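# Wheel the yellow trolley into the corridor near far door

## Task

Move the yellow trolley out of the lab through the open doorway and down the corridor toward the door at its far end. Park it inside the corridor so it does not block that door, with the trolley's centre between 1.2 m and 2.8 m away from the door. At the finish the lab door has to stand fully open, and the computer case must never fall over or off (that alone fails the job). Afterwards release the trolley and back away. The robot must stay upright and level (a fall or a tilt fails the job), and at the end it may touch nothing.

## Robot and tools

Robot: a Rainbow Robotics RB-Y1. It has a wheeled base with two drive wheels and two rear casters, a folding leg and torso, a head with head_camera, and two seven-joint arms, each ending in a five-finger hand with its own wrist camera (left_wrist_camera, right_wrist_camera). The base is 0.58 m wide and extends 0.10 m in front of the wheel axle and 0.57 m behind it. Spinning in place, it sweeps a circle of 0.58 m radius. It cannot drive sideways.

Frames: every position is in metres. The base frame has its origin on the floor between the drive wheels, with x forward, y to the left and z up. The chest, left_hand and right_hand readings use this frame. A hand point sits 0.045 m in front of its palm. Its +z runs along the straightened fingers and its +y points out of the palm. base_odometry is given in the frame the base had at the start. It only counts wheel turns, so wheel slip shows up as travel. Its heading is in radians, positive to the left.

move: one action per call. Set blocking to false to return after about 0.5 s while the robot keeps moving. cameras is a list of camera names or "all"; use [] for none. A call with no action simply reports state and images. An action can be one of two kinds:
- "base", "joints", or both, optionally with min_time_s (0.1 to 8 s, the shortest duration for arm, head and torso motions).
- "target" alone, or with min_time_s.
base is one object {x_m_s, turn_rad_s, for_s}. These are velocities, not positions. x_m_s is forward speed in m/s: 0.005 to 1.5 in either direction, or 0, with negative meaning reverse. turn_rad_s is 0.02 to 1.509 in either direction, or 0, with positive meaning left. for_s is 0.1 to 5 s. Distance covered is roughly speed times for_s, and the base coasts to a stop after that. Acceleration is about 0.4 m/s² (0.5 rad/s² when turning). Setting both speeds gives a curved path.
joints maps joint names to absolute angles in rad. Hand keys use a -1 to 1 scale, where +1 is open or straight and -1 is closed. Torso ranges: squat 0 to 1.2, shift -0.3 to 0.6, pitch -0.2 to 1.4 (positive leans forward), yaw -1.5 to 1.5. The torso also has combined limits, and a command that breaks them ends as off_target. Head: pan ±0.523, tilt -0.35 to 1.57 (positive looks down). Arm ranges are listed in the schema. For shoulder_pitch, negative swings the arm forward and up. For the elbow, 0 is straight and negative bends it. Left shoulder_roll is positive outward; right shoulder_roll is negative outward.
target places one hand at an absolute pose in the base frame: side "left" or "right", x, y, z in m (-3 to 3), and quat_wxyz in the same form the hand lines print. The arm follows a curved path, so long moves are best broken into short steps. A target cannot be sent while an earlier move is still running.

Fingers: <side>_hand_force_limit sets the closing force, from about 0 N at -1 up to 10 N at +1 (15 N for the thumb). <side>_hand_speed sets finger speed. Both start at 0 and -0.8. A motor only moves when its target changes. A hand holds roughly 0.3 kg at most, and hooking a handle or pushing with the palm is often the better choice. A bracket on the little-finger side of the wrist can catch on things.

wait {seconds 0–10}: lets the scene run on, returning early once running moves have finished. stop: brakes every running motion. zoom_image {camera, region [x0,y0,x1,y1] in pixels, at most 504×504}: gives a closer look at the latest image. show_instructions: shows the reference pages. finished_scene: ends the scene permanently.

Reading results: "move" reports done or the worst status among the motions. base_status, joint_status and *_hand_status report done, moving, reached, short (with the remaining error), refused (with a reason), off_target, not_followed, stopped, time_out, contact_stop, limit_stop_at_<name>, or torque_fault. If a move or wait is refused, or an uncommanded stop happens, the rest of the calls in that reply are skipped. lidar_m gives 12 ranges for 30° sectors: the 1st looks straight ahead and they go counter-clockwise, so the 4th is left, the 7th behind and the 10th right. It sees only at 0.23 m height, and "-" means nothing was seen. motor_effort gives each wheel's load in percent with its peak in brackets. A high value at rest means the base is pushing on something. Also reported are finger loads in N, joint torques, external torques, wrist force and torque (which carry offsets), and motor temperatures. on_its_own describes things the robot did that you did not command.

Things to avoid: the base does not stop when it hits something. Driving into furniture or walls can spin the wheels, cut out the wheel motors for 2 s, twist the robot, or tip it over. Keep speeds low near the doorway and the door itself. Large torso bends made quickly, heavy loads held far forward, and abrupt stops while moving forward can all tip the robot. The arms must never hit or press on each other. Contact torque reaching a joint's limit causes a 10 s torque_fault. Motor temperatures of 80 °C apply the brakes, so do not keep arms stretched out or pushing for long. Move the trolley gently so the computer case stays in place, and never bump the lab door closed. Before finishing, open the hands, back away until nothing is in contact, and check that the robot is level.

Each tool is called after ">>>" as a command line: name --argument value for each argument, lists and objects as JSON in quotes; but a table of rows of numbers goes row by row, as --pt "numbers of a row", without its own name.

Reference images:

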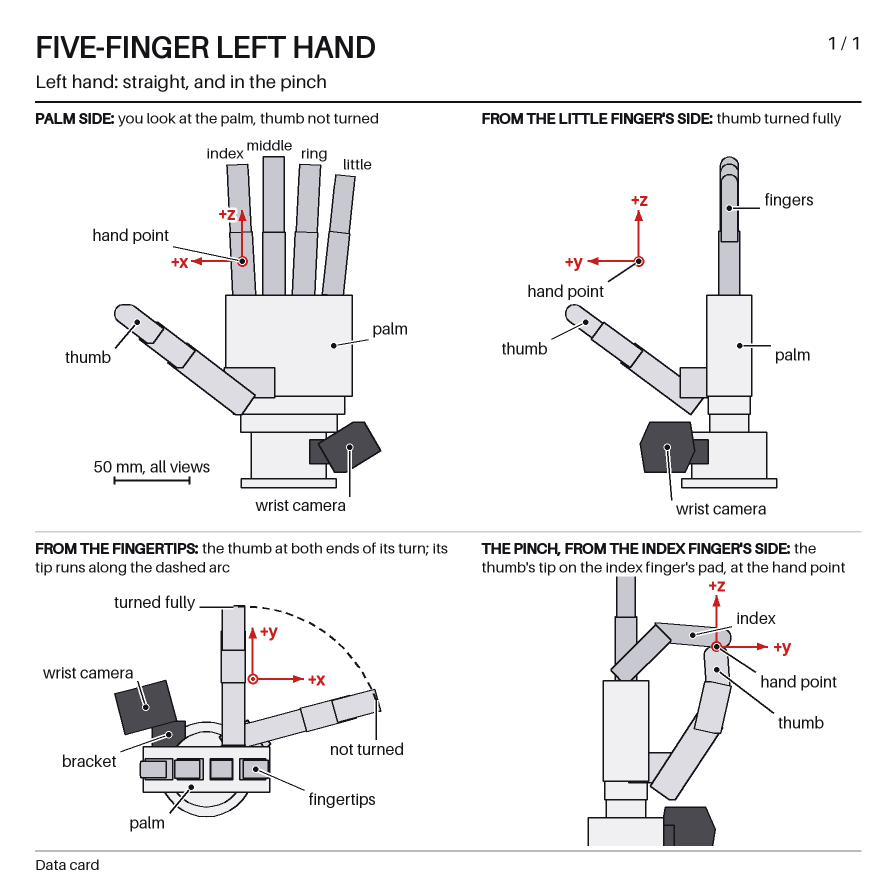

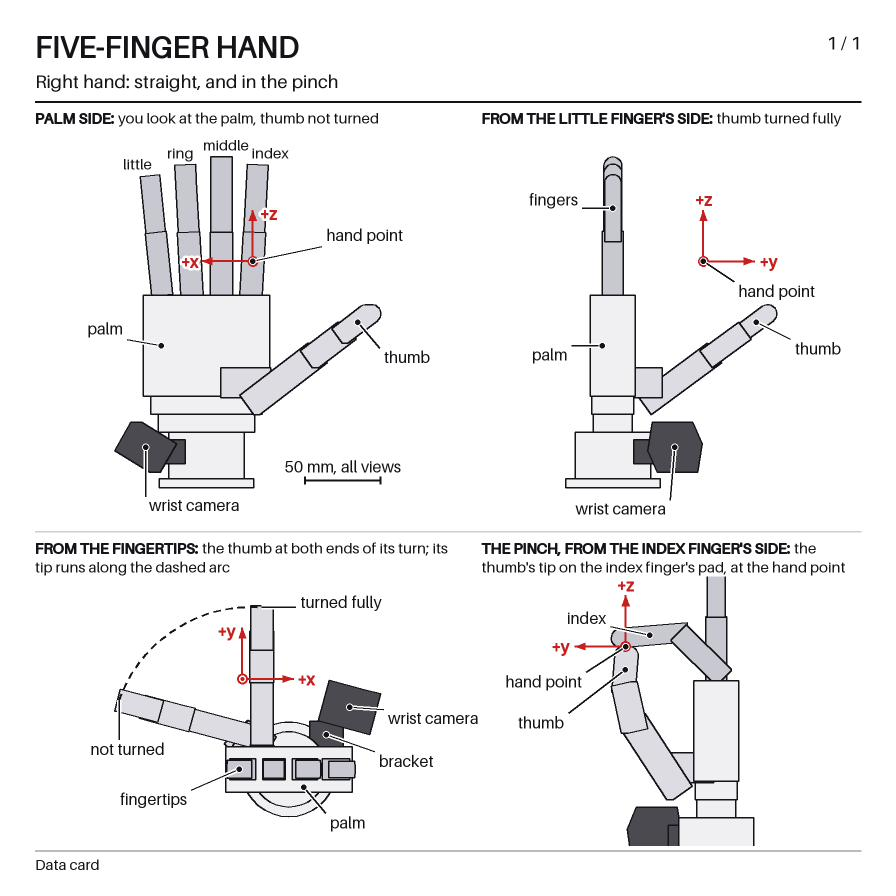

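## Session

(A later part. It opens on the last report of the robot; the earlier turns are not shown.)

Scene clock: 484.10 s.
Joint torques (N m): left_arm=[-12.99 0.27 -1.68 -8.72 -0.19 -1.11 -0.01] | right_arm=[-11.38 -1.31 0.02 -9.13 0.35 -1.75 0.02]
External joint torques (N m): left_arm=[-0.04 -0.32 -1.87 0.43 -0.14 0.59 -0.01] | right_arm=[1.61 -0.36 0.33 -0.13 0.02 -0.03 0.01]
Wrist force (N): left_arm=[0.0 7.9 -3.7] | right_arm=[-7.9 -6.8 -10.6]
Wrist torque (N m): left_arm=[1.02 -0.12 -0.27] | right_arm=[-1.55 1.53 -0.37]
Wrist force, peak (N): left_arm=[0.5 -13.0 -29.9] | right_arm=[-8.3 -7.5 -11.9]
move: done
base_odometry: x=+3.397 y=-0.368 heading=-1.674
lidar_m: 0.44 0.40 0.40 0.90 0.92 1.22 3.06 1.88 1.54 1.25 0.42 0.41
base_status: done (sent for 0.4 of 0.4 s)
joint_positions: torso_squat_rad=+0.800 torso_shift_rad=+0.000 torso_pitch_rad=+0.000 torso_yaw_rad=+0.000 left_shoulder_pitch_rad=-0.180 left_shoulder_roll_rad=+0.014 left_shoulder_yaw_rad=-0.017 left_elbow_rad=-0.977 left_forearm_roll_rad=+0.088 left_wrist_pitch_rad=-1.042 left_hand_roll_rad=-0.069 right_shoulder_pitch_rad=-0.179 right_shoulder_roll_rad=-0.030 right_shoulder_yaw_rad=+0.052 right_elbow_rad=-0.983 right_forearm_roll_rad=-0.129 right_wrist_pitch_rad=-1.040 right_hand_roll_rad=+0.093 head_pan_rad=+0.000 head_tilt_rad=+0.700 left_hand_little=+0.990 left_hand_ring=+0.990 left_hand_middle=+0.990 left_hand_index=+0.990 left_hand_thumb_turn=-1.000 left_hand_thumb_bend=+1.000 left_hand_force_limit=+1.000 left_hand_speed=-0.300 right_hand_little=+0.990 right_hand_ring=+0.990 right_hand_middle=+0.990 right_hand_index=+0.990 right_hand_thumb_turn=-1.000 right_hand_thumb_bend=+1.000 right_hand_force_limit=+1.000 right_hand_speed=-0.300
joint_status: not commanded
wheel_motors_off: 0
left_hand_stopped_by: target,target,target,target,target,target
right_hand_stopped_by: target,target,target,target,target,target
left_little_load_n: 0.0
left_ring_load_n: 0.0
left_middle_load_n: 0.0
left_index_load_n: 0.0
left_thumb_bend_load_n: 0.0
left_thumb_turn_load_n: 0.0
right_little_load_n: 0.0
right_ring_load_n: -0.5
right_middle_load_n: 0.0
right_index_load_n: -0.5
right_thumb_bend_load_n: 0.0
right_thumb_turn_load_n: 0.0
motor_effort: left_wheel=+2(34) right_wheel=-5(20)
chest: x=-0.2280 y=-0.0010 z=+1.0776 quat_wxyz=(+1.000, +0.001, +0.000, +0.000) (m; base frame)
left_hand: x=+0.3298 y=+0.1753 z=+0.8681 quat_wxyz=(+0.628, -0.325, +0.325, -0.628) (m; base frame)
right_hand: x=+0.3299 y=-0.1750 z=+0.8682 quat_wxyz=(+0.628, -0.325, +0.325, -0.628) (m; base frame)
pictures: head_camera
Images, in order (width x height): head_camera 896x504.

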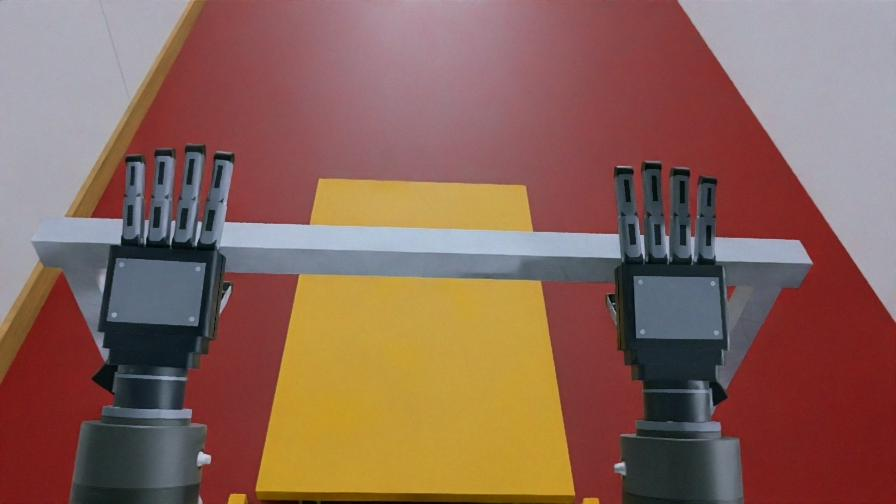

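>>> move --joints '{"left_hand_speed": -0.6, "right_hand_speed": -0.6, "left_hand_force_limit": 0.3, "right_hand_force_limit": 0.3, "left_hand_index": -1, "left_hand_middle": -1, "left_hand_ring": -1, "left_hand_little": -1, "right_hand_index": -1, "right_hand_middle": -1, "right_hand_ring": -1, "right_hand_little": -1}' --cameras '["head_camera"]'

>>> move --joints '{"left_hand_thumb_bend": -1, "right_hand_thumb_bend": -1}' --cameras '[]'

Scene clock: 486.73 s.
Joint torques (N m): left_arm=[-6.75 0.08 -1.39 -1.85 -0.07 2.84 0.18] | right_arm=[-8.29 -1.55 -0.31 -6.29 0.22 -1.32 0.06]
External joint torques (N m): left_arm=[6.24 -0.51 -1.59 7.32 -0.02 4.54 0.19] | right_arm=[4.74 -0.6 -0.01 2.72 -0.11 0.39 0.05]
Wrist force (N): left_arm=[-0.4 -7.1 1.3] | right_arm=[-8.6 -8.4 -6.3]
Wrist torque (N m): left_arm=[1.15 -0.67 0.92] | right_arm=[-1.72 1.28 -0.49]
Wrist force, peak (N): left_arm=[0.3 -10.9 -3.2] | right_arm=[-7.3 -14.8 3.0]
move: off_target
base_odometry: x=+3.397 y=-0.368 heading=-1.674
lidar_m: 0.44 0.40 0.40 0.89 0.92 1.23 3.06 1.88 1.54 1.24 0.41 0.41
base_status: not commanded
joint_positions: torso_squat_rad=+0.800 torso_shift_rad=+0.000 torso_pitch_rad=-0.001 torso_yaw_rad=+0.000 left_shoulder_pitch_rad=-0.182 left_shoulder_roll_rad=+0.014 left_shoulder_yaw_rad=-0.017 left_elbow_rad=-0.979 left_forearm_roll_rad=+0.088 left_wrist_pitch_rad=-1.043 left_hand_roll_rad=-0.069 right_shoulder_pitch_rad=-0.179 right_shoulder_roll_rad=-0.030 right_shoulder_yaw_rad=+0.052 right_elbow_rad=-0.984 right_forearm_roll_rad=-0.129 right_wrist_pitch_rad=-1.040 right_hand_roll_rad=+0.093 head_pan_rad=+0.000 head_tilt_rad=+0.700 left_hand_little=-0.221 left_hand_ring=-0.184 left_hand_middle=-0.147 left_hand_index=-0.001 left_hand_thumb_turn=-1.000 left_hand_thumb_bend=+1.000 left_hand_force_limit=+0.300 left_hand_speed=-0.600 right_hand_little=-0.037 right_hand_ring=+0.000 right_hand_middle=+0.036 right_hand_index=+0.073 right_hand_thumb_turn=-1.000 right_hand_thumb_bend=+1.000 right_hand_force_limit=+0.300 right_hand_speed=-0.600
joint_status: left_hand_little off_target (ended at -0.221, target -1.000); left_hand_ring off_target (ended at -0.184, target -1.000); left_hand_middle off_target (ended at -0.147, target -1.000); left_hand_index off_target (ended at -0.001, target -1.000); right_hand_little off_target (ended at -0.037, target -1.000); right_hand_ring off_target (ended at +0.000, target -1.000); right_hand_middle off_target (ended at +0.036, target -1.000); right_hand_index off_target (ended at +0.073, target -1.000); the others done
wheel_motors_off: 0
left_hand_stopped_by: force,force,force,force,target,target
right_hand_stopped_by: force,force,force,force,target,target
left_little_load_n: 6.5
left_ring_load_n: 5.5
left_middle_load_n: 4.0
left_index_load_n: 0.0
left_thumb_bend_load_n: 0.0
left_thumb_turn_load_n: 0.0
right_little_load_n: 4.5
right_ring_load_n: 0.0
right_middle_load_n: 0.0
right_index_load_n: 0.0
right_thumb_bend_load_n: 0.0
right_thumb_turn_load_n: 0.0
motor_effort: left_wheel=+5(6) right_wheel=-5(6)
chest: x=-0.2283 y=-0.0010 z=+1.0776 quat_wxyz=(+1.000, +0.001, +0.000, +0.000) (m; base frame)
left_hand: x=+0.3301 y=+0.1749 z=+0.8703 quat_wxyz=(+0.629, -0.324, +0.324, -0.629) (m; base frame)
right_hand: x=+0.3300 y=-0.1748 z=+0.8693 quat_wxyz=(+0.628, -0.324, +0.324, -0.628) (m; base frame)
pictures: head_camera
Images, in order (width x height): head_camera 896x504.

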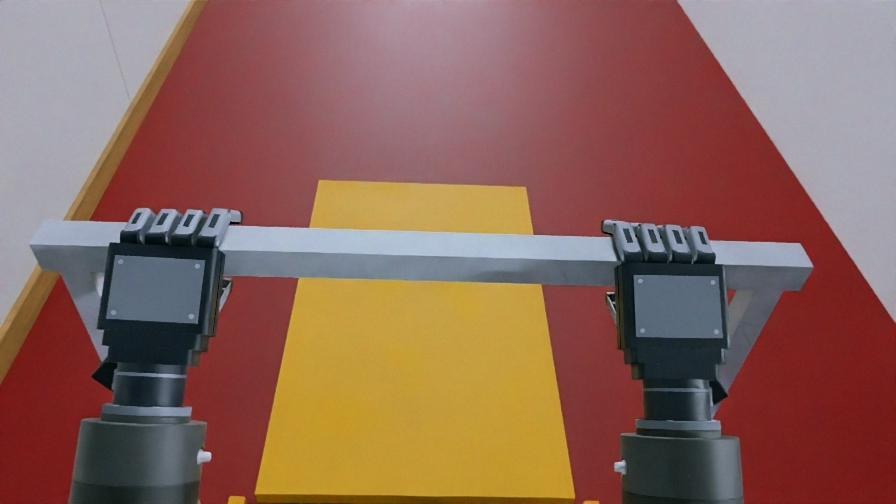

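Scene clock: 490.57 s.
Joint torques (N m): left_arm=[-6.63 0.44 -1.74 -1.99 -0.04 2.98 0.56] | right_arm=[-8.3 -1.51 0.24 -7.02 0.25 -2.14 -0.06]
External joint torques (N m): left_arm=[6.36 -0.15 -1.94 7.17 0 4.68 0.57] | right_arm=[4.72 -0.56 0.54 1.99 -0.08 -0.43 -0.06]
Wrist force (N): left_arm=[-0.6 -6.8 0.3] | right_arm=[-8.4 -4.7 -4.8]
Wrist torque (N m): left_arm=[1.21 -0.67 1.34] | right_arm=[-1.78 1.19 -0.53]
Wrist force, peak (N): left_arm=[-0.6 -8.7 -0.1] | right_arm=[-8.7 -8.9 -6.5]
move: off_target
base_odometry: x=+3.397 y=-0.368 heading=-1.674
lidar_m: 0.43 0.40 0.40 0.89 0.92 1.23 3.06 1.89 1.55 1.25 0.42 0.41
base_status: not commanded
joint_positions: torso_squat_rad=+0.800 torso_shift_rad=+0.000 torso_pitch_rad=-0.001 torso_yaw_rad=+0.000 left_shoulder_pitch_rad=-0.182 left_shoulder_roll_rad=+0.014 left_shoulder_yaw_rad=-0.017 left_elbow_rad=-0.979 left_forearm_roll_rad=+0.088 left_wrist_pitch_rad=-1.043 left_hand_roll_rad=-0.069 right_shoulder_pitch_rad=-0.179 right_shoulder_roll_rad=-0.030 right_shoulder_yaw_rad=+0.052 right_elbow_rad=-0.984 right_forearm_roll_rad=-0.129 right_wrist_pitch_rad=-1.039 right_hand_roll_rad=+0.093 head_pan_rad=+0.000 head_tilt_rad=+0.700 left_hand_little=-0.221 left_hand_ring=-0.184 left_hand_middle=-0.147 left_hand_index=-0.001 left_hand_thumb_turn=-1.000 left_hand_thumb_bend=-0.034 left_hand_force_limit=+0.300 left_hand_speed=-0.600 right_hand_little=-0.037 right_hand_ring=+0.000 right_hand_middle=+0.036 right_hand_index=+0.073 right_hand_thumb_turn=-1.000 right_hand_thumb_bend=+0.056 right_hand_force_limit=+0.300 right_hand_speed=-0.600
joint_status: left_hand_thumb_bend off_target (ended at -0.034, target -1.000); right_hand_thumb_bend off_target (ended at +0.056, target -1.000)
wheel_motors_off: 0
left_hand_stopped_by: force,force,force,force,force,target
right_hand_stopped_by: force,force,force,force,force,target
left_little_load_n: 7.0
left_ring_load_n: 6.0
left_middle_load_n: 4.5
left_index_load_n: 0.0
left_thumb_bend_load_n: 12.5
left_thumb_turn_load_n: 1.0
right_little_load_n: 7.0
right_ring_load_n: 0.5
right_middle_load_n: 0.0
right_index_load_n: 0.0
right_thumb_bend_load_n: 11.0
right_thumb_turn_load_n: 1.5
motor_effort: left_wheel=+5(7) right_wheel=-6(6)
chest: x=-0.2283 y=-0.0010 z=+1.0776 quat_wxyz=(+1.000, +0.001, +0.000, +0.000) (m; base frame)
left_hand: x=+0.3301 y=+0.1749 z=+0.8703 quat_wxyz=(+0.629, -0.324, +0.324, -0.629) (m; base frame)
right_hand: x=+0.3300 y=-0.1748 z=+0.8691 quat_wxyz=(+0.628, -0.325, +0.325, -0.628) (m; base frame)
pictures: none
No camera images: "cameras" was empty.

>>> move --joints '{"left_hand_speed": -0.7, "right_hand_speed": -0.7, "left_hand_force_limit": 1.0, "right_hand_force_limit": 1.0, "left_hand_index": -0.99, "left_hand_middle": -0.99, "left_hand_ring": -0.99, "left_hand_little": -0.99, "right_hand_index": -0.99, "right_hand_middle": -0.99, "right_hand_ring": -0.99, "right_hand_little": -0.99, "left_hand_thumb_bend": -0.98, "right_hand_thumb_bend": -0.98}' --cameras '[]'

>>> move --joints '{"left_hand_index": -0.97, "left_hand_middle": -0.97, "left_hand_ring": -0.97, "left_hand_little": -0.97, "right_hand_index": -0.97, "right_hand_middle": -0.97, "right_hand_ring": -0.97, "right_hand_little": -0.97}' --cameras '["head_camera"]'

Scene clock: 491.67 s.
Joint torques (N m): left_arm=[-6.46 0.33 -1.47 -1.18 -0.97 4.53 0.63] | right_arm=[-3.37 -1.51 -0.28 -4.71 0.23 -2 -0.08]
External joint torques (N m): left_arm=[6.54 -0.26 -1.67 7.98 -0.91 6.23 0.64] | right_arm=[9.68 -0.56 0.03 4.31 -0.11 -0.28 -0.09]
Wrist force (N): left_arm=[-0.6 -12.2 -4.4] | right_arm=[-9.7 -4.4 9.2]
Wrist torque (N m): left_arm=[1.87 -2.49 1.42] | right_arm=[-2.12 1.47 -0.31]
Wrist force, peak (N): left_arm=[-1.0 -13.1 -5.5] | right_arm=[-9.3 -4.5 12.4]
move: off_target
base_odometry: x=+3.397 y=-0.368 heading=-1.674
lidar_m: 0.43 0.40 0.39 0.89 0.92 1.23 3.06 1.88 1.54 1.25 0.42 0.41
base_status: not commanded
joint_positions: torso_squat_rad=+0.800 torso_shift_rad=+0.000 torso_pitch_rad=-0.001 torso_yaw_rad=+0.000 left_shoulder_pitch_rad=-0.182 left_shoulder_roll_rad=+0.014 left_shoulder_yaw_rad=-0.017 left_elbow_rad=-0.979 left_forearm_roll_rad=+0.088 left_wrist_pitch_rad=-1.043 left_hand_roll_rad=-0.069 right_shoulder_pitch_rad=-0.181 right_shoulder_roll_rad=-0.030 right_shoulder_yaw_rad=+0.052 right_elbow_rad=-0.984 right_forearm_roll_rad=-0.129 right_wrist_pitch_rad=-1.040 right_hand_roll_rad=+0.093 head_pan_rad=+0.000 head_tilt_rad=+0.700 left_hand_little=-0.244 left_hand_ring=-0.224 left_hand_middle=-0.195 left_hand_index=-0.161 left_hand_thumb_turn=-1.000 left_hand_thumb_bend=-0.038 left_hand_force_limit=+1.000 left_hand_speed=-0.700 right_hand_little=-0.061 right_hand_ring=-0.079 right_hand_middle=-0.097 right_hand_index=-0.089 right_hand_thumb_turn=-1.000 right_hand_thumb_bend=+0.051 right_hand_force_limit=+1.000 right_hand_speed=-0.700
joint_status: left_hand_little off_target (ended at -0.244, target -0.990); left_hand_ring off_target (ended at -0.224, target -0.990); left_hand_middle off_target (ended at -0.195, target -0.990); left_hand_index off_target (ended at -0.161, target -0.990); left_hand_thumb_bend off_target (ended at -0.038, target -0.980); right_hand_little off_target (ended at -0.061, target -0.990); right_hand_ring off_target (ended at -0.079, target -0.990); right_hand_middle off_target (ended at -0.097, target -0.990); right_hand_index off_target (ended at -0.089, target -0.990); right_hand_thumb_bend off_target (ended at +0.051, target -0.980); the others done
wheel_motors_off: 0
left_hand_stopped_by: force,force,force,force,force,target
right_hand_stopped_by: force,force,force,force,force,target
left_little_load_n: 6.0
left_ring_load_n: 9.0
left_middle_load_n: 9.5
left_index_load_n: 9.5
left_thumb_bend_load_n: 16.0
left_thumb_turn_load_n: 2.0
right_little_load_n: 0.0
right_ring_load_n: 0.5
right_middle_load_n: 7.0
right_index_load_n: 9.5
right_thumb_bend_load_n: 22.0
right_thumb_turn_load_n: 3.0
motor_effort: left_wheel=+7(7) right_wheel=-6(7)
chest: x=-0.2283 y=-0.0010 z=+1.0776 quat_wxyz=(+1.000, +0.001, +0.000, +0.000) (m; base frame)
left_hand: x=+0.3300 y=+0.1751 z=+0.8705 quat_wxyz=(+0.629, -0.324, +0.323, -0.629) (m; base frame)
right_hand: x=+0.3303 y=-0.1745 z=+0.8700 quat_wxyz=(+0.629, -0.324, +0.324, -0.628) (m; base frame)
pictures: none
No camera images: "cameras" was empty.

Scene clock: 492.20 s.
Joint torques (N m): left_arm=[-7.5 0.54 -2.15 -0.45 -1.1 6.04 0.7] | right_arm=[-0.13 -1.12 0.11 -3.5 -0.08 -2.18 0]
External joint torques (N m): left_arm=[5.49 -0.05 -2.35 8.71 -1.05 7.72 0.71] | right_arm=[12.94 -0.16 0.41 5.52 -0.41 -0.47 0]
Wrist force (N): left_arm=[-2.8 -17.7 -9.5] | right_arm=[-7.7 -2.8 18.2]
Wrist torque (N m): left_arm=[2.24 -2.48 1.75] | right_arm=[-2.37 -0.03 -0.58]
Wrist force, peak (N): left_arm=[-3.2 -18.5 -10.3] | right_arm=[-9.0 -2.6 19.3]
move: off_target
base_odometry: x=+3.397 y=-0.368 heading=-1.674
lidar_m: 0.43 0.40 0.39 0.89 0.91 1.23 3.06 1.88 1.55 1.26 0.42 0.41
base_status: not commanded
joint_positions: torso_squat_rad=+0.800 torso_shift_rad=+0.000 torso_pitch_rad=-0.001 torso_yaw_rad=+0.000 left_shoulder_pitch_rad=-0.181 left_shoulder_roll_rad=+0.014 left_shoulder_yaw_rad=-0.017 left_elbow_rad=-0.979 left_forearm_roll_rad=+0.089 left_wrist_pitch_rad=-1.044 left_hand_roll_rad=-0.069 right_shoulder_pitch_rad=-0.181 right_shoulder_roll_rad=-0.030 right_shoulder_yaw_rad=+0.052 right_elbow_rad=-0.985 right_forearm_roll_rad=-0.129 right_wrist_pitch_rad=-1.039 right_hand_roll_rad=+0.093 head_pan_rad=+0.000 head_tilt_rad=+0.700 left_hand_little=-0.281 left_hand_ring=-0.243 left_hand_middle=-0.217 left_hand_index=-0.183 left_hand_thumb_turn=-1.000 left_hand_thumb_bend=-0.038 left_hand_force_limit=+1.000 left_hand_speed=-0.700 right_hand_little=-0.194 right_hand_ring=-0.157 right_hand_middle=-0.148 right_hand_index=-0.113 right_hand_thumb_turn=-1.000 right_hand_thumb_bend=+0.051 right_hand_force_limit=+1.000 right_hand_speed=-0.700
joint_status: left_hand_little off_target (ended at -0.281, target -0.970); left_hand_ring off_target (ended at -0.243, target -0.970); left_hand_middle off_target (ended at -0.217, target -0.970); left_hand_index off_target (ended at -0.183, target -0.970); right_hand_little off_target (ended at -0.194, target -0.970); right_hand_ring off_target (ended at -0.157, target -0.970); right_hand_middle off_target (ended at -0.148, target -0.970); right_hand_index off_target (ended at -0.113, target -0.970)
wheel_motors_off: 0
left_hand_stopped_by: force,force,force,force,force,target
right_hand_stopped_by: force,force,force,force,force,target
left_little_load_n: 12.5
left_ring_load_n: 9.5
left_middle_load_n: 11.0
left_index_load_n: 10.5
left_thumb_bend_load_n: 17.0
left_thumb_turn_load_n: 2.5
right_little_load_n: 15.0
right_ring_load_n: 6.0
right_middle_load_n: 4.0
right_index_load_n: 0.0
right_thumb_bend_load_n: 24.0
right_thumb_turn_load_n: 3.5
motor_effort: left_wheel=+6(7) right_wheel=-9(10)
chest: x=-0.2283 y=-0.0010 z=+1.0776 quat_wxyz=(+1.000, +0.001, +0.000, +0.000) (m; base frame)
left_hand: x=+0.3299 y=+0.1753 z=+0.8706 quat_wxyz=(+0.629, -0.324, +0.323, -0.629) (m; base frame)
right_hand: x=+0.3306 y=-0.1743 z=+0.8707 quat_wxyz=(+0.629, -0.324, +0.323, -0.628) (m; base frame)
pictures: head_camera
Images, in order (width x height): head_camera 896x504.

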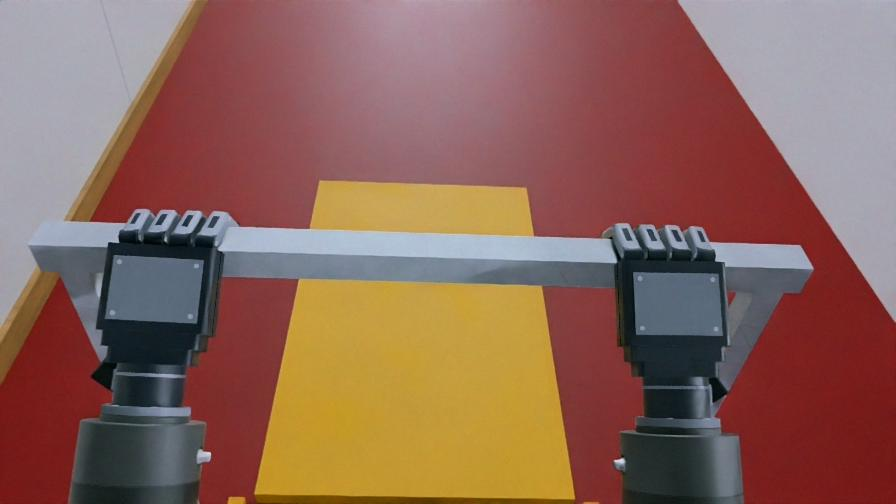

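>>> move --base '{"x_m_s": 0.2, "for_s": 3.0}' --cameras '["head_camera"]'

Scene clock: 496.70 s.
Joint torques (N m): left_arm=[-11.81 -7.88 -13.8 2.14 -4.78 8.61 1] | right_arm=[1.09 -1.94 -1.33 -5.69 -0.81 -4.83 0.11]
External joint torques (N m): left_arm=[1.16 -8.54 -14.01 11.3 -4.73 10.3 1] | right_arm=[14.16 -0.98 -1.02 3.33 -1.14 -3.12 0.11]
Wrist force (N): left_arm=[-27.1 -26.6 -15.5] | right_arm=[-12.7 5.5 18.7]
Wrist torque (N m): left_arm=[2.04 -0.50 0.63] | right_arm=[-2.24 0.18 -0.15]
Wrist force, peak (N): left_arm=[-2.2 -35.9 -38.1] | right_arm=[-11.8 11.6 31.6]
move: done
base_odometry: x=+3.335 y=-0.965 heading=-1.672
lidar_m: 0.43 0.41 0.40 0.91 0.94 1.26 3.14 1.94 1.31 1.24 0.42 0.40
base_status: done (sent for 3 of 3 s)
joint_positions: torso_squat_rad=+0.800 torso_shift_rad=+0.000 torso_pitch_rad=-0.001 torso_yaw_rad=+0.001 left_shoulder_pitch_rad=-0.180 left_shoulder_roll_rad=+0.017 left_shoulder_yaw_rad=-0.014 left_elbow_rad=-0.980 left_forearm_roll_rad=+0.089 left_wrist_pitch_rad=-1.045 left_hand_roll_rad=-0.069 right_shoulder_pitch_rad=-0.182 right_shoulder_roll_rad=-0.030 right_shoulder_yaw_rad=+0.052 right_elbow_rad=-0.984 right_forearm_roll_rad=-0.129 right_wrist_pitch_rad=-1.039 right_hand_roll_rad=+0.093 head_pan_rad=+0.000 head_tilt_rad=+0.700 left_hand_little=-0.280 left_hand_ring=-0.243 left_hand_middle=-0.217 left_hand_index=-0.183 left_hand_thumb_turn=-1.000 left_hand_thumb_bend=-0.038 left_hand_force_limit=+1.000 left_hand_speed=-0.700 right_hand_little=-0.194 right_hand_ring=-0.157 right_hand_middle=-0.148 right_hand_index=-0.113 right_hand_thumb_turn=-1.000 right_hand_thumb_bend=+0.049 right_hand_force_limit=+1.000 right_hand_speed=-0.700
joint_status: not commanded
wheel_motors_off: 0
left_hand_stopped_by: force,force,force,force,force,target
right_hand_stopped_by: force,force,force,force,force,target
left_little_load_n: 13.5
left_ring_load_n: 9.0
left_middle_load_n: 8.5
left_index_load_n: 6.5
left_thumb_bend_load_n: 16.0
left_thumb_turn_load_n: 2.0
right_little_load_n: 10.5
right_ring_load_n: 4.5
right_middle_load_n: 3.5
right_index_load_n: 0.0
right_thumb_bend_load_n: 13.0
right_thumb_turn_load_n: 3.5
motor_effort: left_wheel=+21(55) right_wheel=-24(42)
chest: x=-0.2283 y=-0.0008 z=+1.0776 quat_wxyz=(+1.000, +0.001, +0.000, +0.001) (m; base frame)
left_hand: x=+0.3296 y=+0.1784 z=+0.8706 quat_wxyz=(+0.631, -0.324, +0.322, -0.627) (m; base frame)
right_hand: x=+0.3308 y=-0.1735 z=+0.8705 quat_wxyz=(+0.629, -0.324, +0.323, -0.628) (m; base frame)
pictures: head_camera
Images, in order (width x height): head_camera 896x504.

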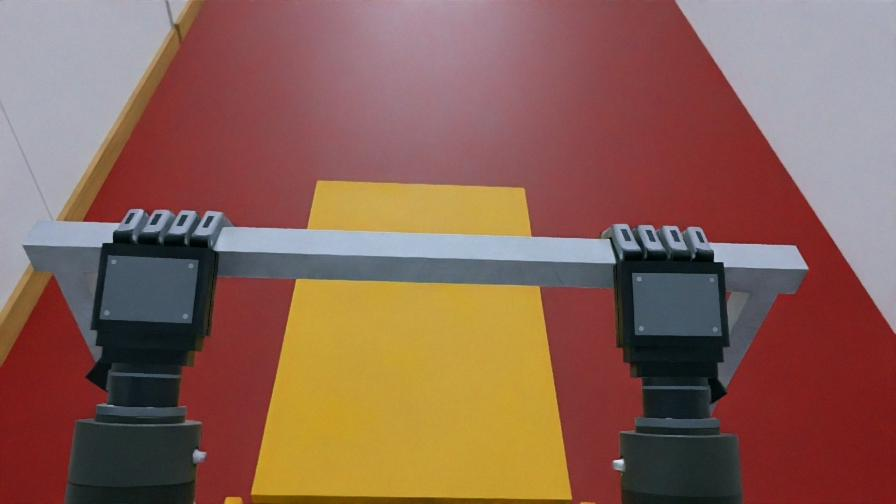

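>>> move --base '{"turn_rad_s": -0.12, "for_s": 0.5}' --joints '{"torso_yaw_rad": 0.05, "head_tilt_rad": 0.4}' --min_time_s 0.65 --cameras '[]'

>>> move --base '{"x_m_s": 0.35, "turn_rad_s": 0.021, "for_s": 3.0}' --cameras '["head_camera"]'

Scene clock: 499.10 s.
Joint torques (N m): left_arm=[-13.19 -2.44 -6.78 1.09 -1.94 9.58 1.52] | right_arm=[0.7 -0.53 -0.2 -5.47 0.04 -4.98 0.04]
External joint torques (N m): left_arm=[-0.22 -3.05 -6.99 10.25 -1.89 11.27 1.53] | right_arm=[13.77 0.44 0.11 3.55 -0.3 -3.27 0.03]
Wrist force (N): left_arm=[-8.6 -29.7 -21.9] | right_arm=[-8.4 8.6 24.4]
Wrist torque (N m): left_arm=[2.37 -3.05 2.45] | right_arm=[-2.35 -0.14 0.10]
Wrist force, peak (N): left_arm=[-9.9 -38.9 -33.4] | right_arm=[-11.3 12.7 30.0]
move: done
base_odometry: x=+3.335 y=-0.965 heading=-1.728
lidar_m: 0.43 0.44 0.41 0.92 0.94 1.20 2.65 1.95 1.34 1.24 1.25 0.39
base_status: done (sent for 0.5 of 0.5 s)
joint_positions: torso_squat_rad=+0.800 torso_shift_rad=+0.000 torso_pitch_rad=-0.001 torso_yaw_rad=+0.051 left_shoulder_pitch_rad=-0.180 left_shoulder_roll_rad=+0.015 left_shoulder_yaw_rad=-0.016 left_elbow_rad=-0.980 left_forearm_roll_rad=+0.089 left_wrist_pitch_rad=-1.045 left_hand_roll_rad=-0.069 right_shoulder_pitch_rad=-0.182 right_shoulder_roll_rad=-0.030 right_shoulder_yaw_rad=+0.052 right_elbow_rad=-0.984 right_forearm_roll_rad=-0.129 right_wrist_pitch_rad=-1.039 right_hand_roll_rad=+0.093 head_pan_rad=+0.000 head_tilt_rad=+0.400 left_hand_little=-0.280 left_hand_ring=-0.243 left_hand_middle=-0.217 left_hand_index=-0.183 left_hand_thumb_turn=-1.000 left_hand_thumb_bend=-0.038 left_hand_force_limit=+1.000 left_hand_speed=-0.700 right_hand_little=-0.194 right_hand_ring=-0.157 right_hand_middle=-0.148 right_hand_index=-0.113 right_hand_thumb_turn=-1.000 right_hand_thumb_bend=+0.049 right_hand_force_limit=+1.000 right_hand_speed=-0.700
joint_status: all done
wheel_motors_off: 0
left_hand_stopped_by: force,force,force,force,force,target
right_hand_stopped_by: force,force,force,force,force,target
left_little_load_n: 12.0
left_ring_load_n: 9.0
left_middle_load_n: 9.5
left_index_load_n: 8.5
left_thumb_bend_load_n: 16.0
left_thumb_turn_load_n: 2.0
right_little_load_n: 12.5
right_ring_load_n: 5.0
right_middle_load_n: 3.0
right_index_load_n: 0.0
right_thumb_bend_load_n: 13.5
right_thumb_turn_load_n: 2.5
motor_effort: left_wheel=+31(47) right_wheel=-36(48)
chest: x=-0.2284 y=-0.0010 z=+1.0776 quat_wxyz=(+1.000, +0.001, +0.000, +0.025) (m; base frame)
left_hand: x=+0.3198 y=+0.2043 z=+0.8704 quat_wxyz=(+0.645, -0.332, +0.314, -0.612) (m; base frame)
right_hand: x=+0.3387 y=-0.1459 z=+0.8705 quat_wxyz=(+0.645, -0.332, +0.315, -0.612) (m; base frame)
pictures: none
No camera images: "cameras" was empty.

Scene clock: 503.33 s.
Joint torques (N m): left_arm=[-3.73 -0.81 -2.04 0 -0.14 3.73 0.36] | right_arm=[-7.3 0.05 2.05 -6.58 0.7 -2.17 -0.13]
External joint torques (N m): left_arm=[9.27 -1.41 -2.24 9.16 -0.09 5.43 0.37] | right_arm=[5.75 1.01 2.35 2.44 0.37 -0.45 -0.13]
Wrist force (N): left_arm=[0.1 -7.3 2.8] | right_arm=[-6.5 -6.1 -4.2]
Wrist torque (N m): left_arm=[1.78 -0.88 1.02] | right_arm=[-1.70 1.16 -0.24]
Wrist force, peak (N): left_arm=[-6.1 -35.9 -37.0] | right_arm=[1.1 -25.6 -25.7]
move: done
base_odometry: x=+3.211 y=-2.008 heading=-1.664
lidar_m: 0.43 0.44 0.40 0.98 1.01 1.35 3.43 1.75 1.24 1.18 1.21 0.40
base_status: done (sent for 3 of 3 s)
joint_positions: torso_squat_rad=+0.800 torso_shift_rad=+0.000 torso_pitch_rad=+0.000 torso_yaw_rad=+0.050 left_shoulder_pitch_rad=-0.182 left_shoulder_roll_rad=+0.015 left_shoulder_yaw_rad=-0.017 left_elbow_rad=-0.979 left_forearm_roll_rad=+0.088 left_wrist_pitch_rad=-1.043 left_hand_roll_rad=-0.069 right_shoulder_pitch_rad=-0.180 right_shoulder_roll_rad=-0.030 right_shoulder_yaw_rad=+0.051 right_elbow_rad=-0.984 right_forearm_roll_rad=-0.129 right_wrist_pitch_rad=-1.039 right_hand_roll_rad=+0.093 head_pan_rad=+0.000 head_tilt_rad=+0.400 left_hand_little=-0.280 left_hand_ring=-0.243 left_hand_middle=-0.217 left_hand_index=-0.183 left_hand_thumb_turn=-1.000 left_hand_thumb_bend=-0.038 left_hand_force_limit=+1.000 left_hand_speed=-0.700 right_hand_little=-0.195 right_hand_ring=-0.158 right_hand_middle=-0.148 right_hand_index=-0.113 right_hand_thumb_turn=-1.000 right_hand_thumb_bend=+0.047 right_hand_force_limit=+1.000 right_hand_speed=-0.700
joint_status: not commanded
wheel_motors_off: 0
left_hand_stopped_by: force,force,force,force,force,target
right_hand_stopped_by: force,force,force,force,force,target
left_little_load_n: 13.0
left_ring_load_n: 9.0
left_middle_load_n: 9.5
left_index_load_n: 7.5
left_thumb_bend_load_n: 16.0
left_thumb_turn_load_n: 3.0
right_little_load_n: 3.0
right_ring_load_n: 0.5
right_middle_load_n: 0.5
right_index_load_n: 0.0
right_thumb_bend_load_n: 0.5
right_thumb_turn_load_n: 0.0
motor_effort: left_wheel=+10(54) right_wheel=-14(40)
chest: x=-0.2282 y=-0.0011 z=+1.0776 quat_wxyz=(+1.000, +0.001, +0.000, +0.025) (m; base frame)
left_hand: x=+0.3208 y=+0.2026 z=+0.8710 quat_wxyz=(+0.644, -0.331, +0.315, -0.613) (m; base frame)
right_hand: x=+0.3382 y=-0.1471 z=+0.8693 quat_wxyz=(+0.644, -0.332, +0.316, -0.612) (m; base frame)
pictures: head_camera
Images, in order (width x height): head_camera 896x504.

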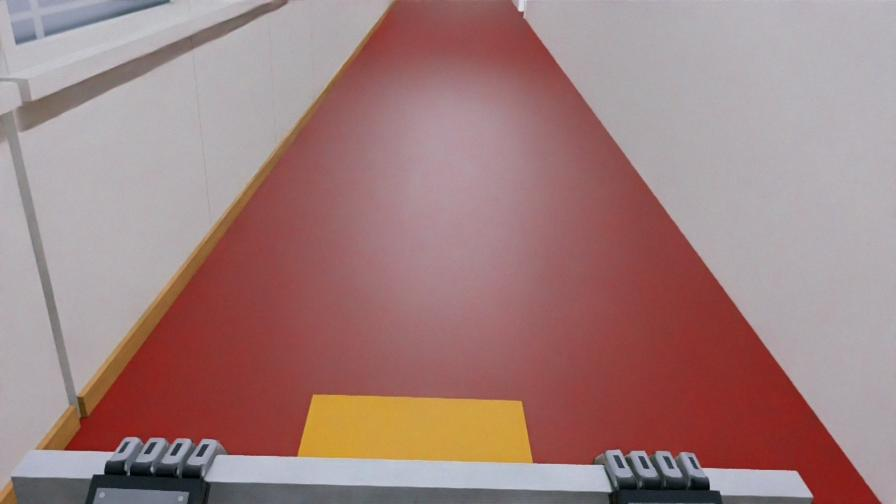

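>>> move --base '{"turn_rad_s": 0.12, "for_s": 0.5}' --joints '{"torso_yaw_rad": 0.0, "head_tilt_rad": 0.3}' --min_time_s 0.65 --cameras '[]'

>>> move --base '{"x_m_s": 0.4, "for_s": 5.0}' --cameras '["head_camera"]'

Scene clock: 505.37 s.
Joint torques (N m): left_arm=[-3.87 -5.59 -8.48 0.58 -1.96 2.74 0.26] | right_arm=[-9.51 -1.52 -0.91 -6.42 0.14 -1.14 -0.06]
External joint torques (N m): left_arm=[9.14 -6.23 -8.69 9.75 -1.91 4.43 0.27] | right_arm=[3.51 -0.57 -0.61 2.59 -0.19 0.58 -0.06]
Wrist force (N): left_arm=[-13.2 -1.5 12.5] | right_arm=[-6.7 -10.5 -9.8]
Wrist torque (N m): left_arm=[1.41 1.44 -0.70] | right_arm=[-1.67 1.46 -0.51]
Wrist force, peak (N): left_arm=[-24.9 -21.4 -8.2] | right_arm=[-7.3 -12.1 -12.5]
move: done
base_odometry: x=+3.211 y=-2.008 heading=-1.606
lidar_m: 0.43 0.41 0.40 0.97 1.02 1.43 4.22 1.65 1.23 1.18 0.40 0.40
base_status: done (sent for 0.5 of 0.5 s)
joint_positions: torso_squat_rad=+0.800 torso_shift_rad=+0.000 torso_pitch_rad=-0.001 torso_yaw_rad=+0.000 left_shoulder_pitch_rad=-0.182 left_shoulder_roll_rad=+0.016 left_shoulder_yaw_rad=-0.016 left_elbow_rad=-0.979 left_forearm_roll_rad=+0.089 left_wrist_pitch_rad=-1.043 left_hand_roll_rad=-0.069 right_shoulder_pitch_rad=-0.179 right_shoulder_roll_rad=-0.030 right_shoulder_yaw_rad=+0.052 right_elbow_rad=-0.984 right_forearm_roll_rad=-0.129 right_wrist_pitch_rad=-1.040 right_hand_roll_rad=+0.093 head_pan_rad=+0.000 head_tilt_rad=+0.300 left_hand_little=-0.280 left_hand_ring=-0.243 left_hand_middle=-0.217 left_hand_index=-0.183 left_hand_thumb_turn=-1.000 left_hand_thumb_bend=-0.038 left_hand_force_limit=+1.000 left_hand_speed=-0.700 right_hand_little=-0.195 right_hand_ring=-0.158 right_hand_middle=-0.148 right_hand_index=-0.113 right_hand_thumb_turn=-1.000 right_hand_thumb_bend=+0.047 right_hand_force_limit=+1.000 right_hand_speed=-0.700
joint_status: all done
wheel_motors_off: 0
left_hand_stopped_by: force,force,force,force,force,target
right_hand_stopped_by: force,force,force,force,force,target
left_little_load_n: 14.0
left_ring_load_n: 9.5
left_middle_load_n: 9.0
left_index_load_n: 6.0
left_thumb_bend_load_n: 15.5
left_thumb_turn_load_n: 3.5
right_little_load_n: 2.0
right_ring_load_n: 0.0
right_middle_load_n: 0.0
right_index_load_n: 0.0
right_thumb_bend_load_n: 0.0
right_thumb_turn_load_n: 0.0
motor_effort: left_wheel=-19(37) right_wheel=+2(30)
chest: x=-0.2283 y=-0.0010 z=+1.0776 quat_wxyz=(+1.000, +0.001, +0.000, +0.000) (m; base frame)
left_hand: x=+0.3303 y=+0.1764 z=+0.8710 quat_wxyz=(+0.630, -0.323, +0.323, -0.628) (m; base frame)
right_hand: x=+0.3299 y=-0.1747 z=+0.8692 quat_wxyz=(+0.628, -0.325, +0.325, -0.628) (m; base frame)
pictures: none
No camera images: "cameras" was empty.

Scene clock: 520.70 s.
Joint torques (N m): left_arm=[-22.71 -3.4 -11.84 1.1 -3.07 14.25 3.64] | right_arm=[15.9 -4.64 -6.99 -3.38 -3.4 -9.95 0.34]
External joint torques (N m): left_arm=[-9.84 -4.09 -12.04 10.24 -3.02 15.93 3.64] | right_arm=[29.05 -3.71 -6.68 5.66 -3.73 -8.24 0.33]
External joint torques when the fault began: left_arm=[-13.53 -6.53 -15.07 13.67 -4.97 21.91 4.13]
Wrist force (N): left_arm=[-12.8 -54.7 -54.5] | right_arm=[-24.2 27.6 57.1]
Wrist torque (N m): left_arm=[2.72 -5.29 4.50] | right_arm=[-2.76 -1.51 -0.16]
Wrist force, peak (N): left_arm=[-23.9 -78.5 -71.3] | right_arm=[-23.3 55.1 104.1]
move: torque_fault
TORQUE FAULT: left_wrist_pitch_rad reached its load limit. The robot stopped for 10 seconds, dropped its targets and accepts commands again. The stop added 9.0 s to the call.
base_odometry: x=+3.147 y=-3.942 heading=-1.601
lidar_m: 0.43 0.42 0.39 0.92 0.96 1.36 4.13 1.70 1.28 1.24 1.29 0.41
base_status: torque_fault (sent for 5 of 5 s)
joint_positions: torso_squat_rad=+0.800 torso_shift_rad=+0.000 torso_pitch_rad=-0.001 torso_yaw_rad=+0.002 left_shoulder_pitch_rad=-0.174 left_shoulder_roll_rad=+0.017 left_shoulder_yaw_rad=-0.011 left_elbow_rad=-0.983 left_forearm_roll_rad=+0.090 left_wrist_pitch_rad=-1.051 left_hand_roll_rad=-0.071 right_shoulder_pitch_rad=-0.185 right_shoulder_roll_rad=-0.029 right_shoulder_yaw_rad=+0.053 right_elbow_rad=-0.985 right_forearm_roll_rad=-0.128 right_wrist_pitch_rad=-1.038 right_hand_roll_rad=+0.093 head_pan_rad=+0.000 head_tilt_rad=+0.300 left_hand_little=-0.280 left_hand_ring=-0.243 left_hand_middle=-0.217 left_hand_index=-0.183 left_hand_thumb_turn=-1.000 left_hand_thumb_bend=-0.037 left_hand_force_limit=+1.000 left_hand_speed=-0.700 right_hand_little=-0.189 right_hand_ring=-0.156 right_hand_middle=-0.147 right_hand_index=-0.113 right_hand_thumb_turn=-0.999 right_hand_thumb_bend=+0.060 right_hand_force_limit=+1.000 right_hand_speed=-0.700
joint_status: not commanded
wheel_motors_off: 0
left_hand_stopped_by: force,force,force,force,force,target
right_hand_stopped_by: force,force,force,force,force,target
left_little_load_n: 8.5
left_ring_load_n: 7.0
left_middle_load_n: 8.5
left_index_load_n: 9.0
left_thumb_bend_load_n: 17.5
left_thumb_turn_load_n: 1.0
right_little_load_n: 27.5
right_ring_load_n: 14.0
right_middle_load_n: 8.5
right_index_load_n: 0.0
right_thumb_bend_load_n: 53.5
right_thumb_turn_load_n: 13.0
on_its_own: left_wrist_pitch_rad is held at -1.047, not at your -1.042, since a torque_fault; left_hand_little is held at -0.282, not at your -0.970, since a torque_fault; left_hand_ring is held at -0.245, not at your -0.970, since a torque_fault; left_hand_middle is held at -0.218, not at your -0.970, since a torque_fault; left_hand_index is held at -0.184, not at your -0.970, since a torque_fault; left_hand_thumb_bend is held at -0.042, not at your -0.980, since a torque_fault
motor_effort: left_wheel=+25(77) right_wheel=-25(100)
chest: x=-0.2285 y=-0.0008 z=+1.0776 quat_wxyz=(+1.000, +0.001, +0.000, +0.001) (m; base frame)
left_hand: x=+0.3274 y=+0.1820 z=+0.8708 quat_wxyz=(+0.634, -0.324, +0.320, -0.626) (m; base frame)
right_hand: x=+0.3318 y=-0.1711 z=+0.8725 quat_wxyz=(+0.631, -0.324, +0.322, -0.627) (m; base frame)
pictures: head_camera
Images, in order (width x height): head_camera 896x504.

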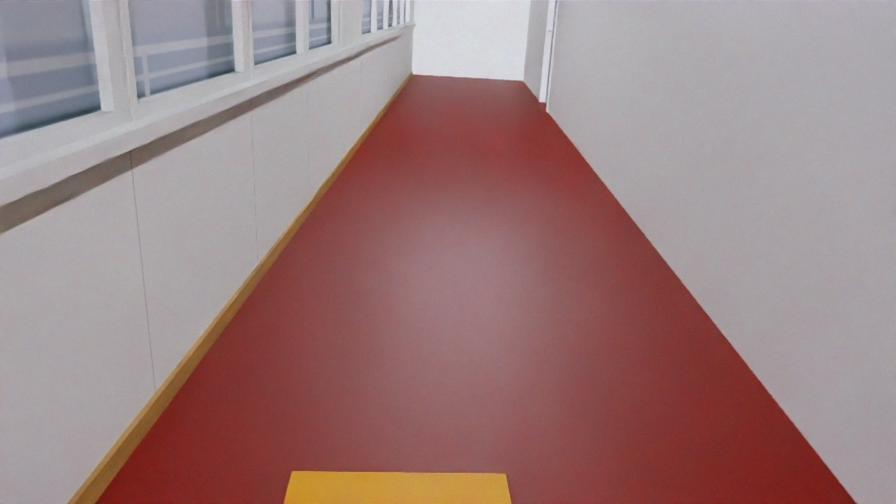

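>>> move --base '{"turn_rad_s": 0.1, "for_s": 0.47}' --joints '{"torso_yaw_rad": -0.027, "head_tilt_rad": 0.7}' --min_time_s 0.6 --cameras '["head_camera"]'

Scene clock: 523.40 s.
Joint torques (N m): left_arm=[-12.86 -3.33 -10.28 -0.29 -2.55 6.13 1.35] | right_arm=[2.51 -3.11 -4.17 -3.23 -1.37 -3.45 0.14]
External joint torques (N m): left_arm=[0.06 -4.03 -10.49 8.86 -2.5 7.81 1.35] | right_arm=[15.58 -2.17 -3.86 5.8 -1.71 -1.75 0.13]
Wrist force (N): left_arm=[-12.5 -17.5 -13.2] | right_arm=[-12.4 1.1 17.8]
Wrist torque (N m): left_arm=[1.98 -1.14 1.02] | right_arm=[-2.11 -0.03 -0.50]
Wrist force, peak (N): left_arm=[-12.9 -54.9 -54.8] | right_arm=[-24.7 28.6 57.4]
move: done
base_odometry: x=+3.147 y=-3.942 heading=-1.554
lidar_m: 0.43 0.40 0.40 0.92 0.98 1.44 3.72 1.64 1.27 1.24 0.41 0.42
base_status: done (sent for 0.47 of 0.47 s)
joint_positions: torso_squat_rad=+0.800 torso_shift_rad=+0.000 torso_pitch_rad=-0.001 torso_yaw_rad=-0.026 left_shoulder_pitch_rad=-0.177 left_shoulder_roll_rad=+0.017 left_shoulder_yaw_rad=-0.012 left_elbow_rad=-0.983 left_forearm_roll_rad=+0.090 left_wrist_pitch_rad=-1.049 left_hand_roll_rad=-0.070 right_shoulder_pitch_rad=-0.182 right_shoulder_roll_rad=-0.029 right_shoulder_yaw_rad=+0.053 right_elbow_rad=-0.985 right_forearm_roll_rad=-0.129 right_wrist_pitch_rad=-1.039 right_hand_roll_rad=+0.093 head_pan_rad=+0.000 head_tilt_rad=+0.700 left_hand_little=-0.280 left_hand_ring=-0.242 left_hand_middle=-0.216 left_hand_index=-0.182 left_hand_thumb_turn=-1.000 left_hand_thumb_bend=-0.037 left_hand_force_limit=+1.000 left_hand_speed=-0.700 right_hand_little=-0.191 right_hand_ring=-0.157 right_hand_middle=-0.148 right_hand_index=-0.113 right_hand_thumb_turn=-0.999 right_hand_thumb_bend=+0.055 right_hand_force_limit=+1.000 right_hand_speed=-0.700
joint_status: all done
wheel_motors_off: 0
left_hand_stopped_by: target,target,target,target,force,target
right_hand_stopped_by: force,force,force,force,force,target
left_little_load_n: 11.0
left_ring_load_n: 8.0
left_middle_load_n: 8.5
left_index_load_n: 7.5
left_thumb_bend_load_n: 16.5
left_thumb_turn_load_n: 2.5
right_little_load_n: 14.5
right_ring_load_n: 6.0
right_middle_load_n: 4.0
right_index_load_n: 0.0
right_thumb_bend_load_n: 24.5
right_thumb_turn_load_n: 7.0
on_its_own: left_wrist_pitch_rad is held at -1.047, not at your -1.042, since a torque_fault; left_hand_little is held at -0.282, not at your -0.970, since a torque_fault; left_hand_ring is held at -0.245, not at your -0.970, since a torque_fault; left_hand_middle is held at -0.218, not at your -0.970, since a torque_fault; left_hand_index is held at -0.184, not at your -0.970, since a torque_fault; left_hand_thumb_bend is held at -0.042, not at your -0.980, since a torque_fault
motor_effort: left_wheel=-5(17) right_wheel=-6(7)
chest: x=-0.2284 y=-0.0008 z=+1.0776 quat_wxyz=(+1.000, +0.001, +0.000, -0.013) (m; base frame)
left_hand: x=+0.3331 y=+0.1655 z=+0.8713 quat_wxyz=(+0.624, -0.319, +0.325, -0.635) (m; base frame)
right_hand: x=+0.3258 y=-0.1881 z=+0.8711 quat_wxyz=(+0.621, -0.320, +0.327, -0.636) (m; base frame)
pictures: head_camera
Images, in order (width x height): head_camera 896x504.

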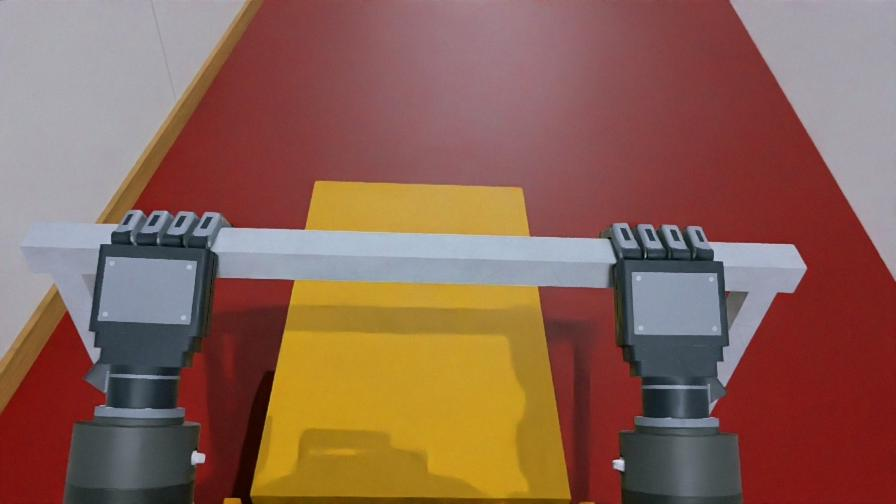

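>>> move --base '{"turn_rad_s": 0.1, "for_s": 0.48}' --joints '{"torso_yaw_rad": -0.067}' --min_time_s 0.6 --cameras '[]'

>>> move --base '{"x_m_s": 0.4, "turn_rad_s": -0.02, "for_s": 3.2}' --cameras '["head_camera"]'

Scene clock: 525.23 s.
Joint torques (N m): left_arm=[-13.37 -6.01 -11.46 -0.38 -3.51 6.41 1.2] | right_arm=[0.58 -4.02 -5.29 -4 -1.54 -3.45 0.23]
External joint torques (N m): left_arm=[-0.45 -6.72 -11.67 8.77 -3.46 8.1 1.21] | right_arm=[13.65 -3.08 -4.98 5.03 -1.87 -1.75 0.22]
Wrist force (N): left_arm=[-19.5 -17.9 -12.4] | right_arm=[-13.6 0.0 13.9]
Wrist torque (N m): left_arm=[1.87 -0.13 0.37] | right_arm=[-2.03 0.19 -0.54]
Wrist force, peak (N): left_arm=[-25.9 -36.7 -32.1] | right_arm=[-22.8 14.4 31.8]
move: done
base_odometry: x=+3.147 y=-3.942 heading=-1.508
lidar_m: 0.43 0.38 0.93 0.91 1.01 1.51 3.28 1.58 1.26 1.24 0.41 0.45
base_status: done (sent for 0.47 of 0.47 s)
joint_positions: torso_squat_rad=+0.800 torso_shift_rad=+0.000 torso_pitch_rad=-0.001 torso_yaw_rad=-0.066 left_shoulder_pitch_rad=-0.177 left_shoulder_roll_rad=+0.018 left_shoulder_yaw_rad=-0.011 left_elbow_rad=-0.983 left_forearm_roll_rad=+0.090 left_wrist_pitch_rad=-1.049 left_hand_roll_rad=-0.070 right_shoulder_pitch_rad=-0.182 right_shoulder_roll_rad=-0.029 right_shoulder_yaw_rad=+0.053 right_elbow_rad=-0.985 right_forearm_roll_rad=-0.129 right_wrist_pitch_rad=-1.039 right_hand_roll_rad=+0.093 head_pan_rad=+0.000 head_tilt_rad=+0.700 left_hand_little=-0.280 left_hand_ring=-0.242 left_hand_middle=-0.214 left_hand_index=-0.182 left_hand_thumb_turn=-1.000 left_hand_thumb_bend=-0.037 left_hand_force_limit=+1.000 left_hand_speed=-0.700 right_hand_little=-0.191 right_hand_ring=-0.157 right_hand_middle=-0.148 right_hand_index=-0.113 right_hand_thumb_turn=-0.999 right_hand_thumb_bend=+0.053 right_hand_force_limit=+1.000 right_hand_speed=-0.700
joint_status: all done
wheel_motors_off: 0
left_hand_stopped_by: force,target,target,target,force,target
right_hand_stopped_by: force,force,force,force,force,target
left_little_load_n: 11.5
left_ring_load_n: 8.5
left_middle_load_n: 7.5
left_index_load_n: 6.0
left_thumb_bend_load_n: 16.0
left_thumb_turn_load_n: 2.5
right_little_load_n: 11.5
right_ring_load_n: 4.5
right_middle_load_n: 3.0
right_index_load_n: 0.0
right_thumb_bend_load_n: 19.5
right_thumb_turn_load_n: 6.5
on_its_own: left_wrist_pitch_rad is held at -1.047, not at your -1.042, since a torque_fault; left_hand_little is held at -0.281, not at your -0.970, since a torque_fault; left_hand_ring is held at -0.243, not at your -0.970, since a torque_fault; left_hand_middle is held at -0.217, not at your -0.970, since a torque_fault; left_hand_index is held at -0.183, not at your -0.970, since a torque_fault; left_hand_thumb_bend is held at -0.042, not at your -0.980, since a torque_fault
motor_effort: left_wheel=-5(24) right_wheel=-8(16)
chest: x=-0.2284 y=-0.0008 z=+1.0776 quat_wxyz=(+0.999, +0.001, +0.000, -0.033) (m; base frame)
left_hand: x=+0.3393 y=+0.1435 z=+0.8713 quat_wxyz=(+0.612, -0.313, +0.331, -0.647) (m; base frame)
right_hand: x=+0.3178 y=-0.2099 z=+0.8708 quat_wxyz=(+0.608, -0.313, +0.334, -0.648) (m; base frame)
pictures: none
No camera images: "cameras" was empty.

Scene clock: 537.37 s.
Joint torques (N m): left_arm=[-17.45 -3.02 -8.35 -0.55 -2.23 9.91 1.84] | right_arm=[7.44 -2.64 -3.94 -4.15 -1.36 -6.93 -0.09]
External joint torques (N m): left_arm=[-4.63 -3.79 -8.57 8.59 -2.18 11.59 1.85] | right_arm=[20.54 -1.7 -3.64 4.88 -1.69 -5.22 -0.09]
External joint torques when the fault began: left_arm=[-17.56 -8.25 -16.49 11.09 -5.64 21.94 3.6]
Wrist force (N): left_arm=[-12.1 -36.4 -35.6] | right_arm=[-13.5 16.4 36.8]
Wrist torque (N m): left_arm=[2.30 -2.44 2.09] | right_arm=[-2.46 -0.82 0.07]
Wrist force, peak (N): left_arm=[-30.6 -80.2 -79.0] | right_arm=[-19.1 56.1 113.7]
move: torque_fault
TORQUE FAULT: left_wrist_pitch_rad reached its load limit. The robot stopped for 10 seconds, dropped its targets and accepts commands again. The stop added 8.9 s to the call.
base_odometry: x=+3.174 y=-4.646 heading=-1.537
lidar_m: 0.43 0.38 0.86 0.85 0.91 1.35 3.76 1.72 1.34 1.32 0.41 0.45
base_status: torque_fault (sent for 2.13 of 3.2 s)
joint_positions: torso_squat_rad=+0.800 torso_shift_rad=+0.000 torso_pitch_rad=-0.001 torso_yaw_rad=-0.066 left_shoulder_pitch_rad=-0.171 left_shoulder_roll_rad=+0.019 left_shoulder_yaw_rad=-0.008 left_elbow_rad=-0.985 left_forearm_roll_rad=+0.091 left_wrist_pitch_rad=-1.055 left_hand_roll_rad=-0.071 right_shoulder_pitch_rad=-0.183 right_shoulder_roll_rad=-0.029 right_shoulder_yaw_rad=+0.053 right_elbow_rad=-0.985 right_forearm_roll_rad=-0.129 right_wrist_pitch_rad=-1.038 right_hand_roll_rad=+0.093 head_pan_rad=+0.000 head_tilt_rad=+0.700 left_hand_little=-0.280 left_hand_ring=-0.242 left_hand_middle=-0.214 left_hand_index=-0.182 left_hand_thumb_turn=-1.000 left_hand_thumb_bend=-0.037 left_hand_force_limit=+1.000 left_hand_speed=-0.700 right_hand_little=-0.185 right_hand_ring=-0.157 right_hand_middle=-0.148 right_hand_index=-0.113 right_hand_thumb_turn=-0.999 right_hand_thumb_bend=+0.055 right_hand_force_limit=+1.000 right_hand_speed=-0.700
joint_status: not commanded
wheel_motors_off: 0
left_hand_stopped_by: force,target,target,target,force,target
right_hand_stopped_by: force,force,force,force,force,target
left_little_load_n: 9.0
left_ring_load_n: 7.0
left_middle_load_n: 7.0
left_index_load_n: 6.5
left_thumb_bend_load_n: 16.0
left_thumb_turn_load_n: 2.5
right_little_load_n: 18.0
right_ring_load_n: 9.5
right_middle_load_n: 5.0
right_index_load_n: 0.0
right_thumb_bend_load_n: 27.0
right_thumb_turn_load_n: 6.0
on_its_own: left_wrist_pitch_rad is held at -1.052, not at your -1.042, since a torque_fault; left_hand_little is held at -0.281, not at your -0.970, since a torque_fault; left_hand_ring is held at -0.243, not at your -0.970, since a torque_fault; left_hand_middle is held at -0.215, not at your -0.970, since a torque_fault; left_hand_index is held at -0.183, not at your -0.970, since a torque_fault; left_hand_thumb_bend is held at -0.042, not at your -0.980, since a torque_fault
motor_effort: left_wheel=+16(89) right_wheel=-14(100)
chest: x=-0.2283 y=-0.0009 z=+1.0776 quat_wxyz=(+0.999, +0.001, +0.000, -0.033) (m; base frame)
left_hand: x=+0.3377 y=+0.1472 z=+0.8712 quat_wxyz=(+0.614, -0.313, +0.329, -0.646) (m; base frame)
right_hand: x=+0.3184 y=-0.2098 z=+0.8713 quat_wxyz=(+0.609, -0.313, +0.334, -0.648) (m; base frame)
pictures: head_camera
Images, in order (width x height): head_camera 896x504.

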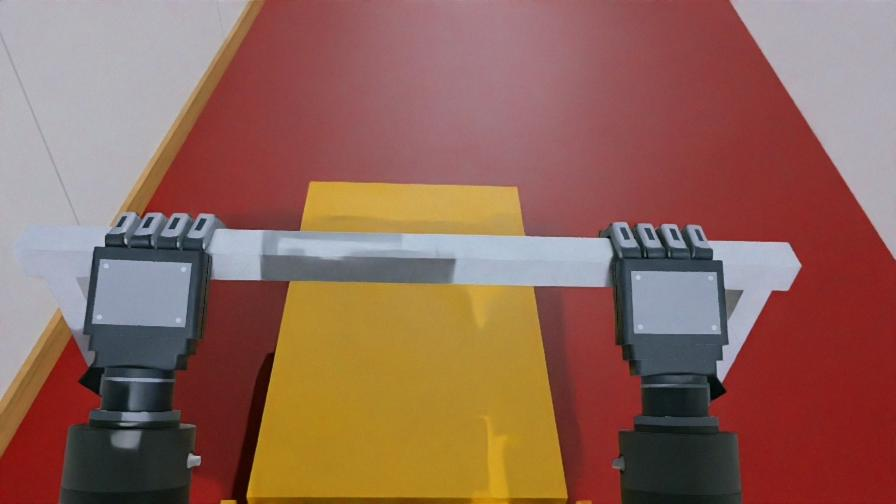

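>>> zoom_image --camera "head_camera" --region '[200, 160, 640, 407]'

Scaled by 1.145 from the camera's 896x504 image, which has a finer 1280x720 frame.

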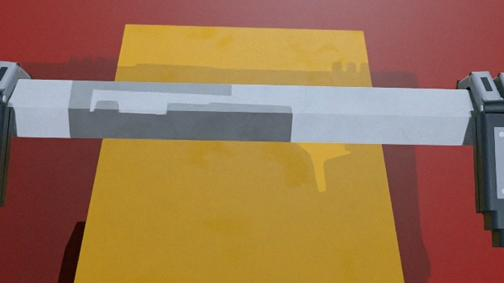

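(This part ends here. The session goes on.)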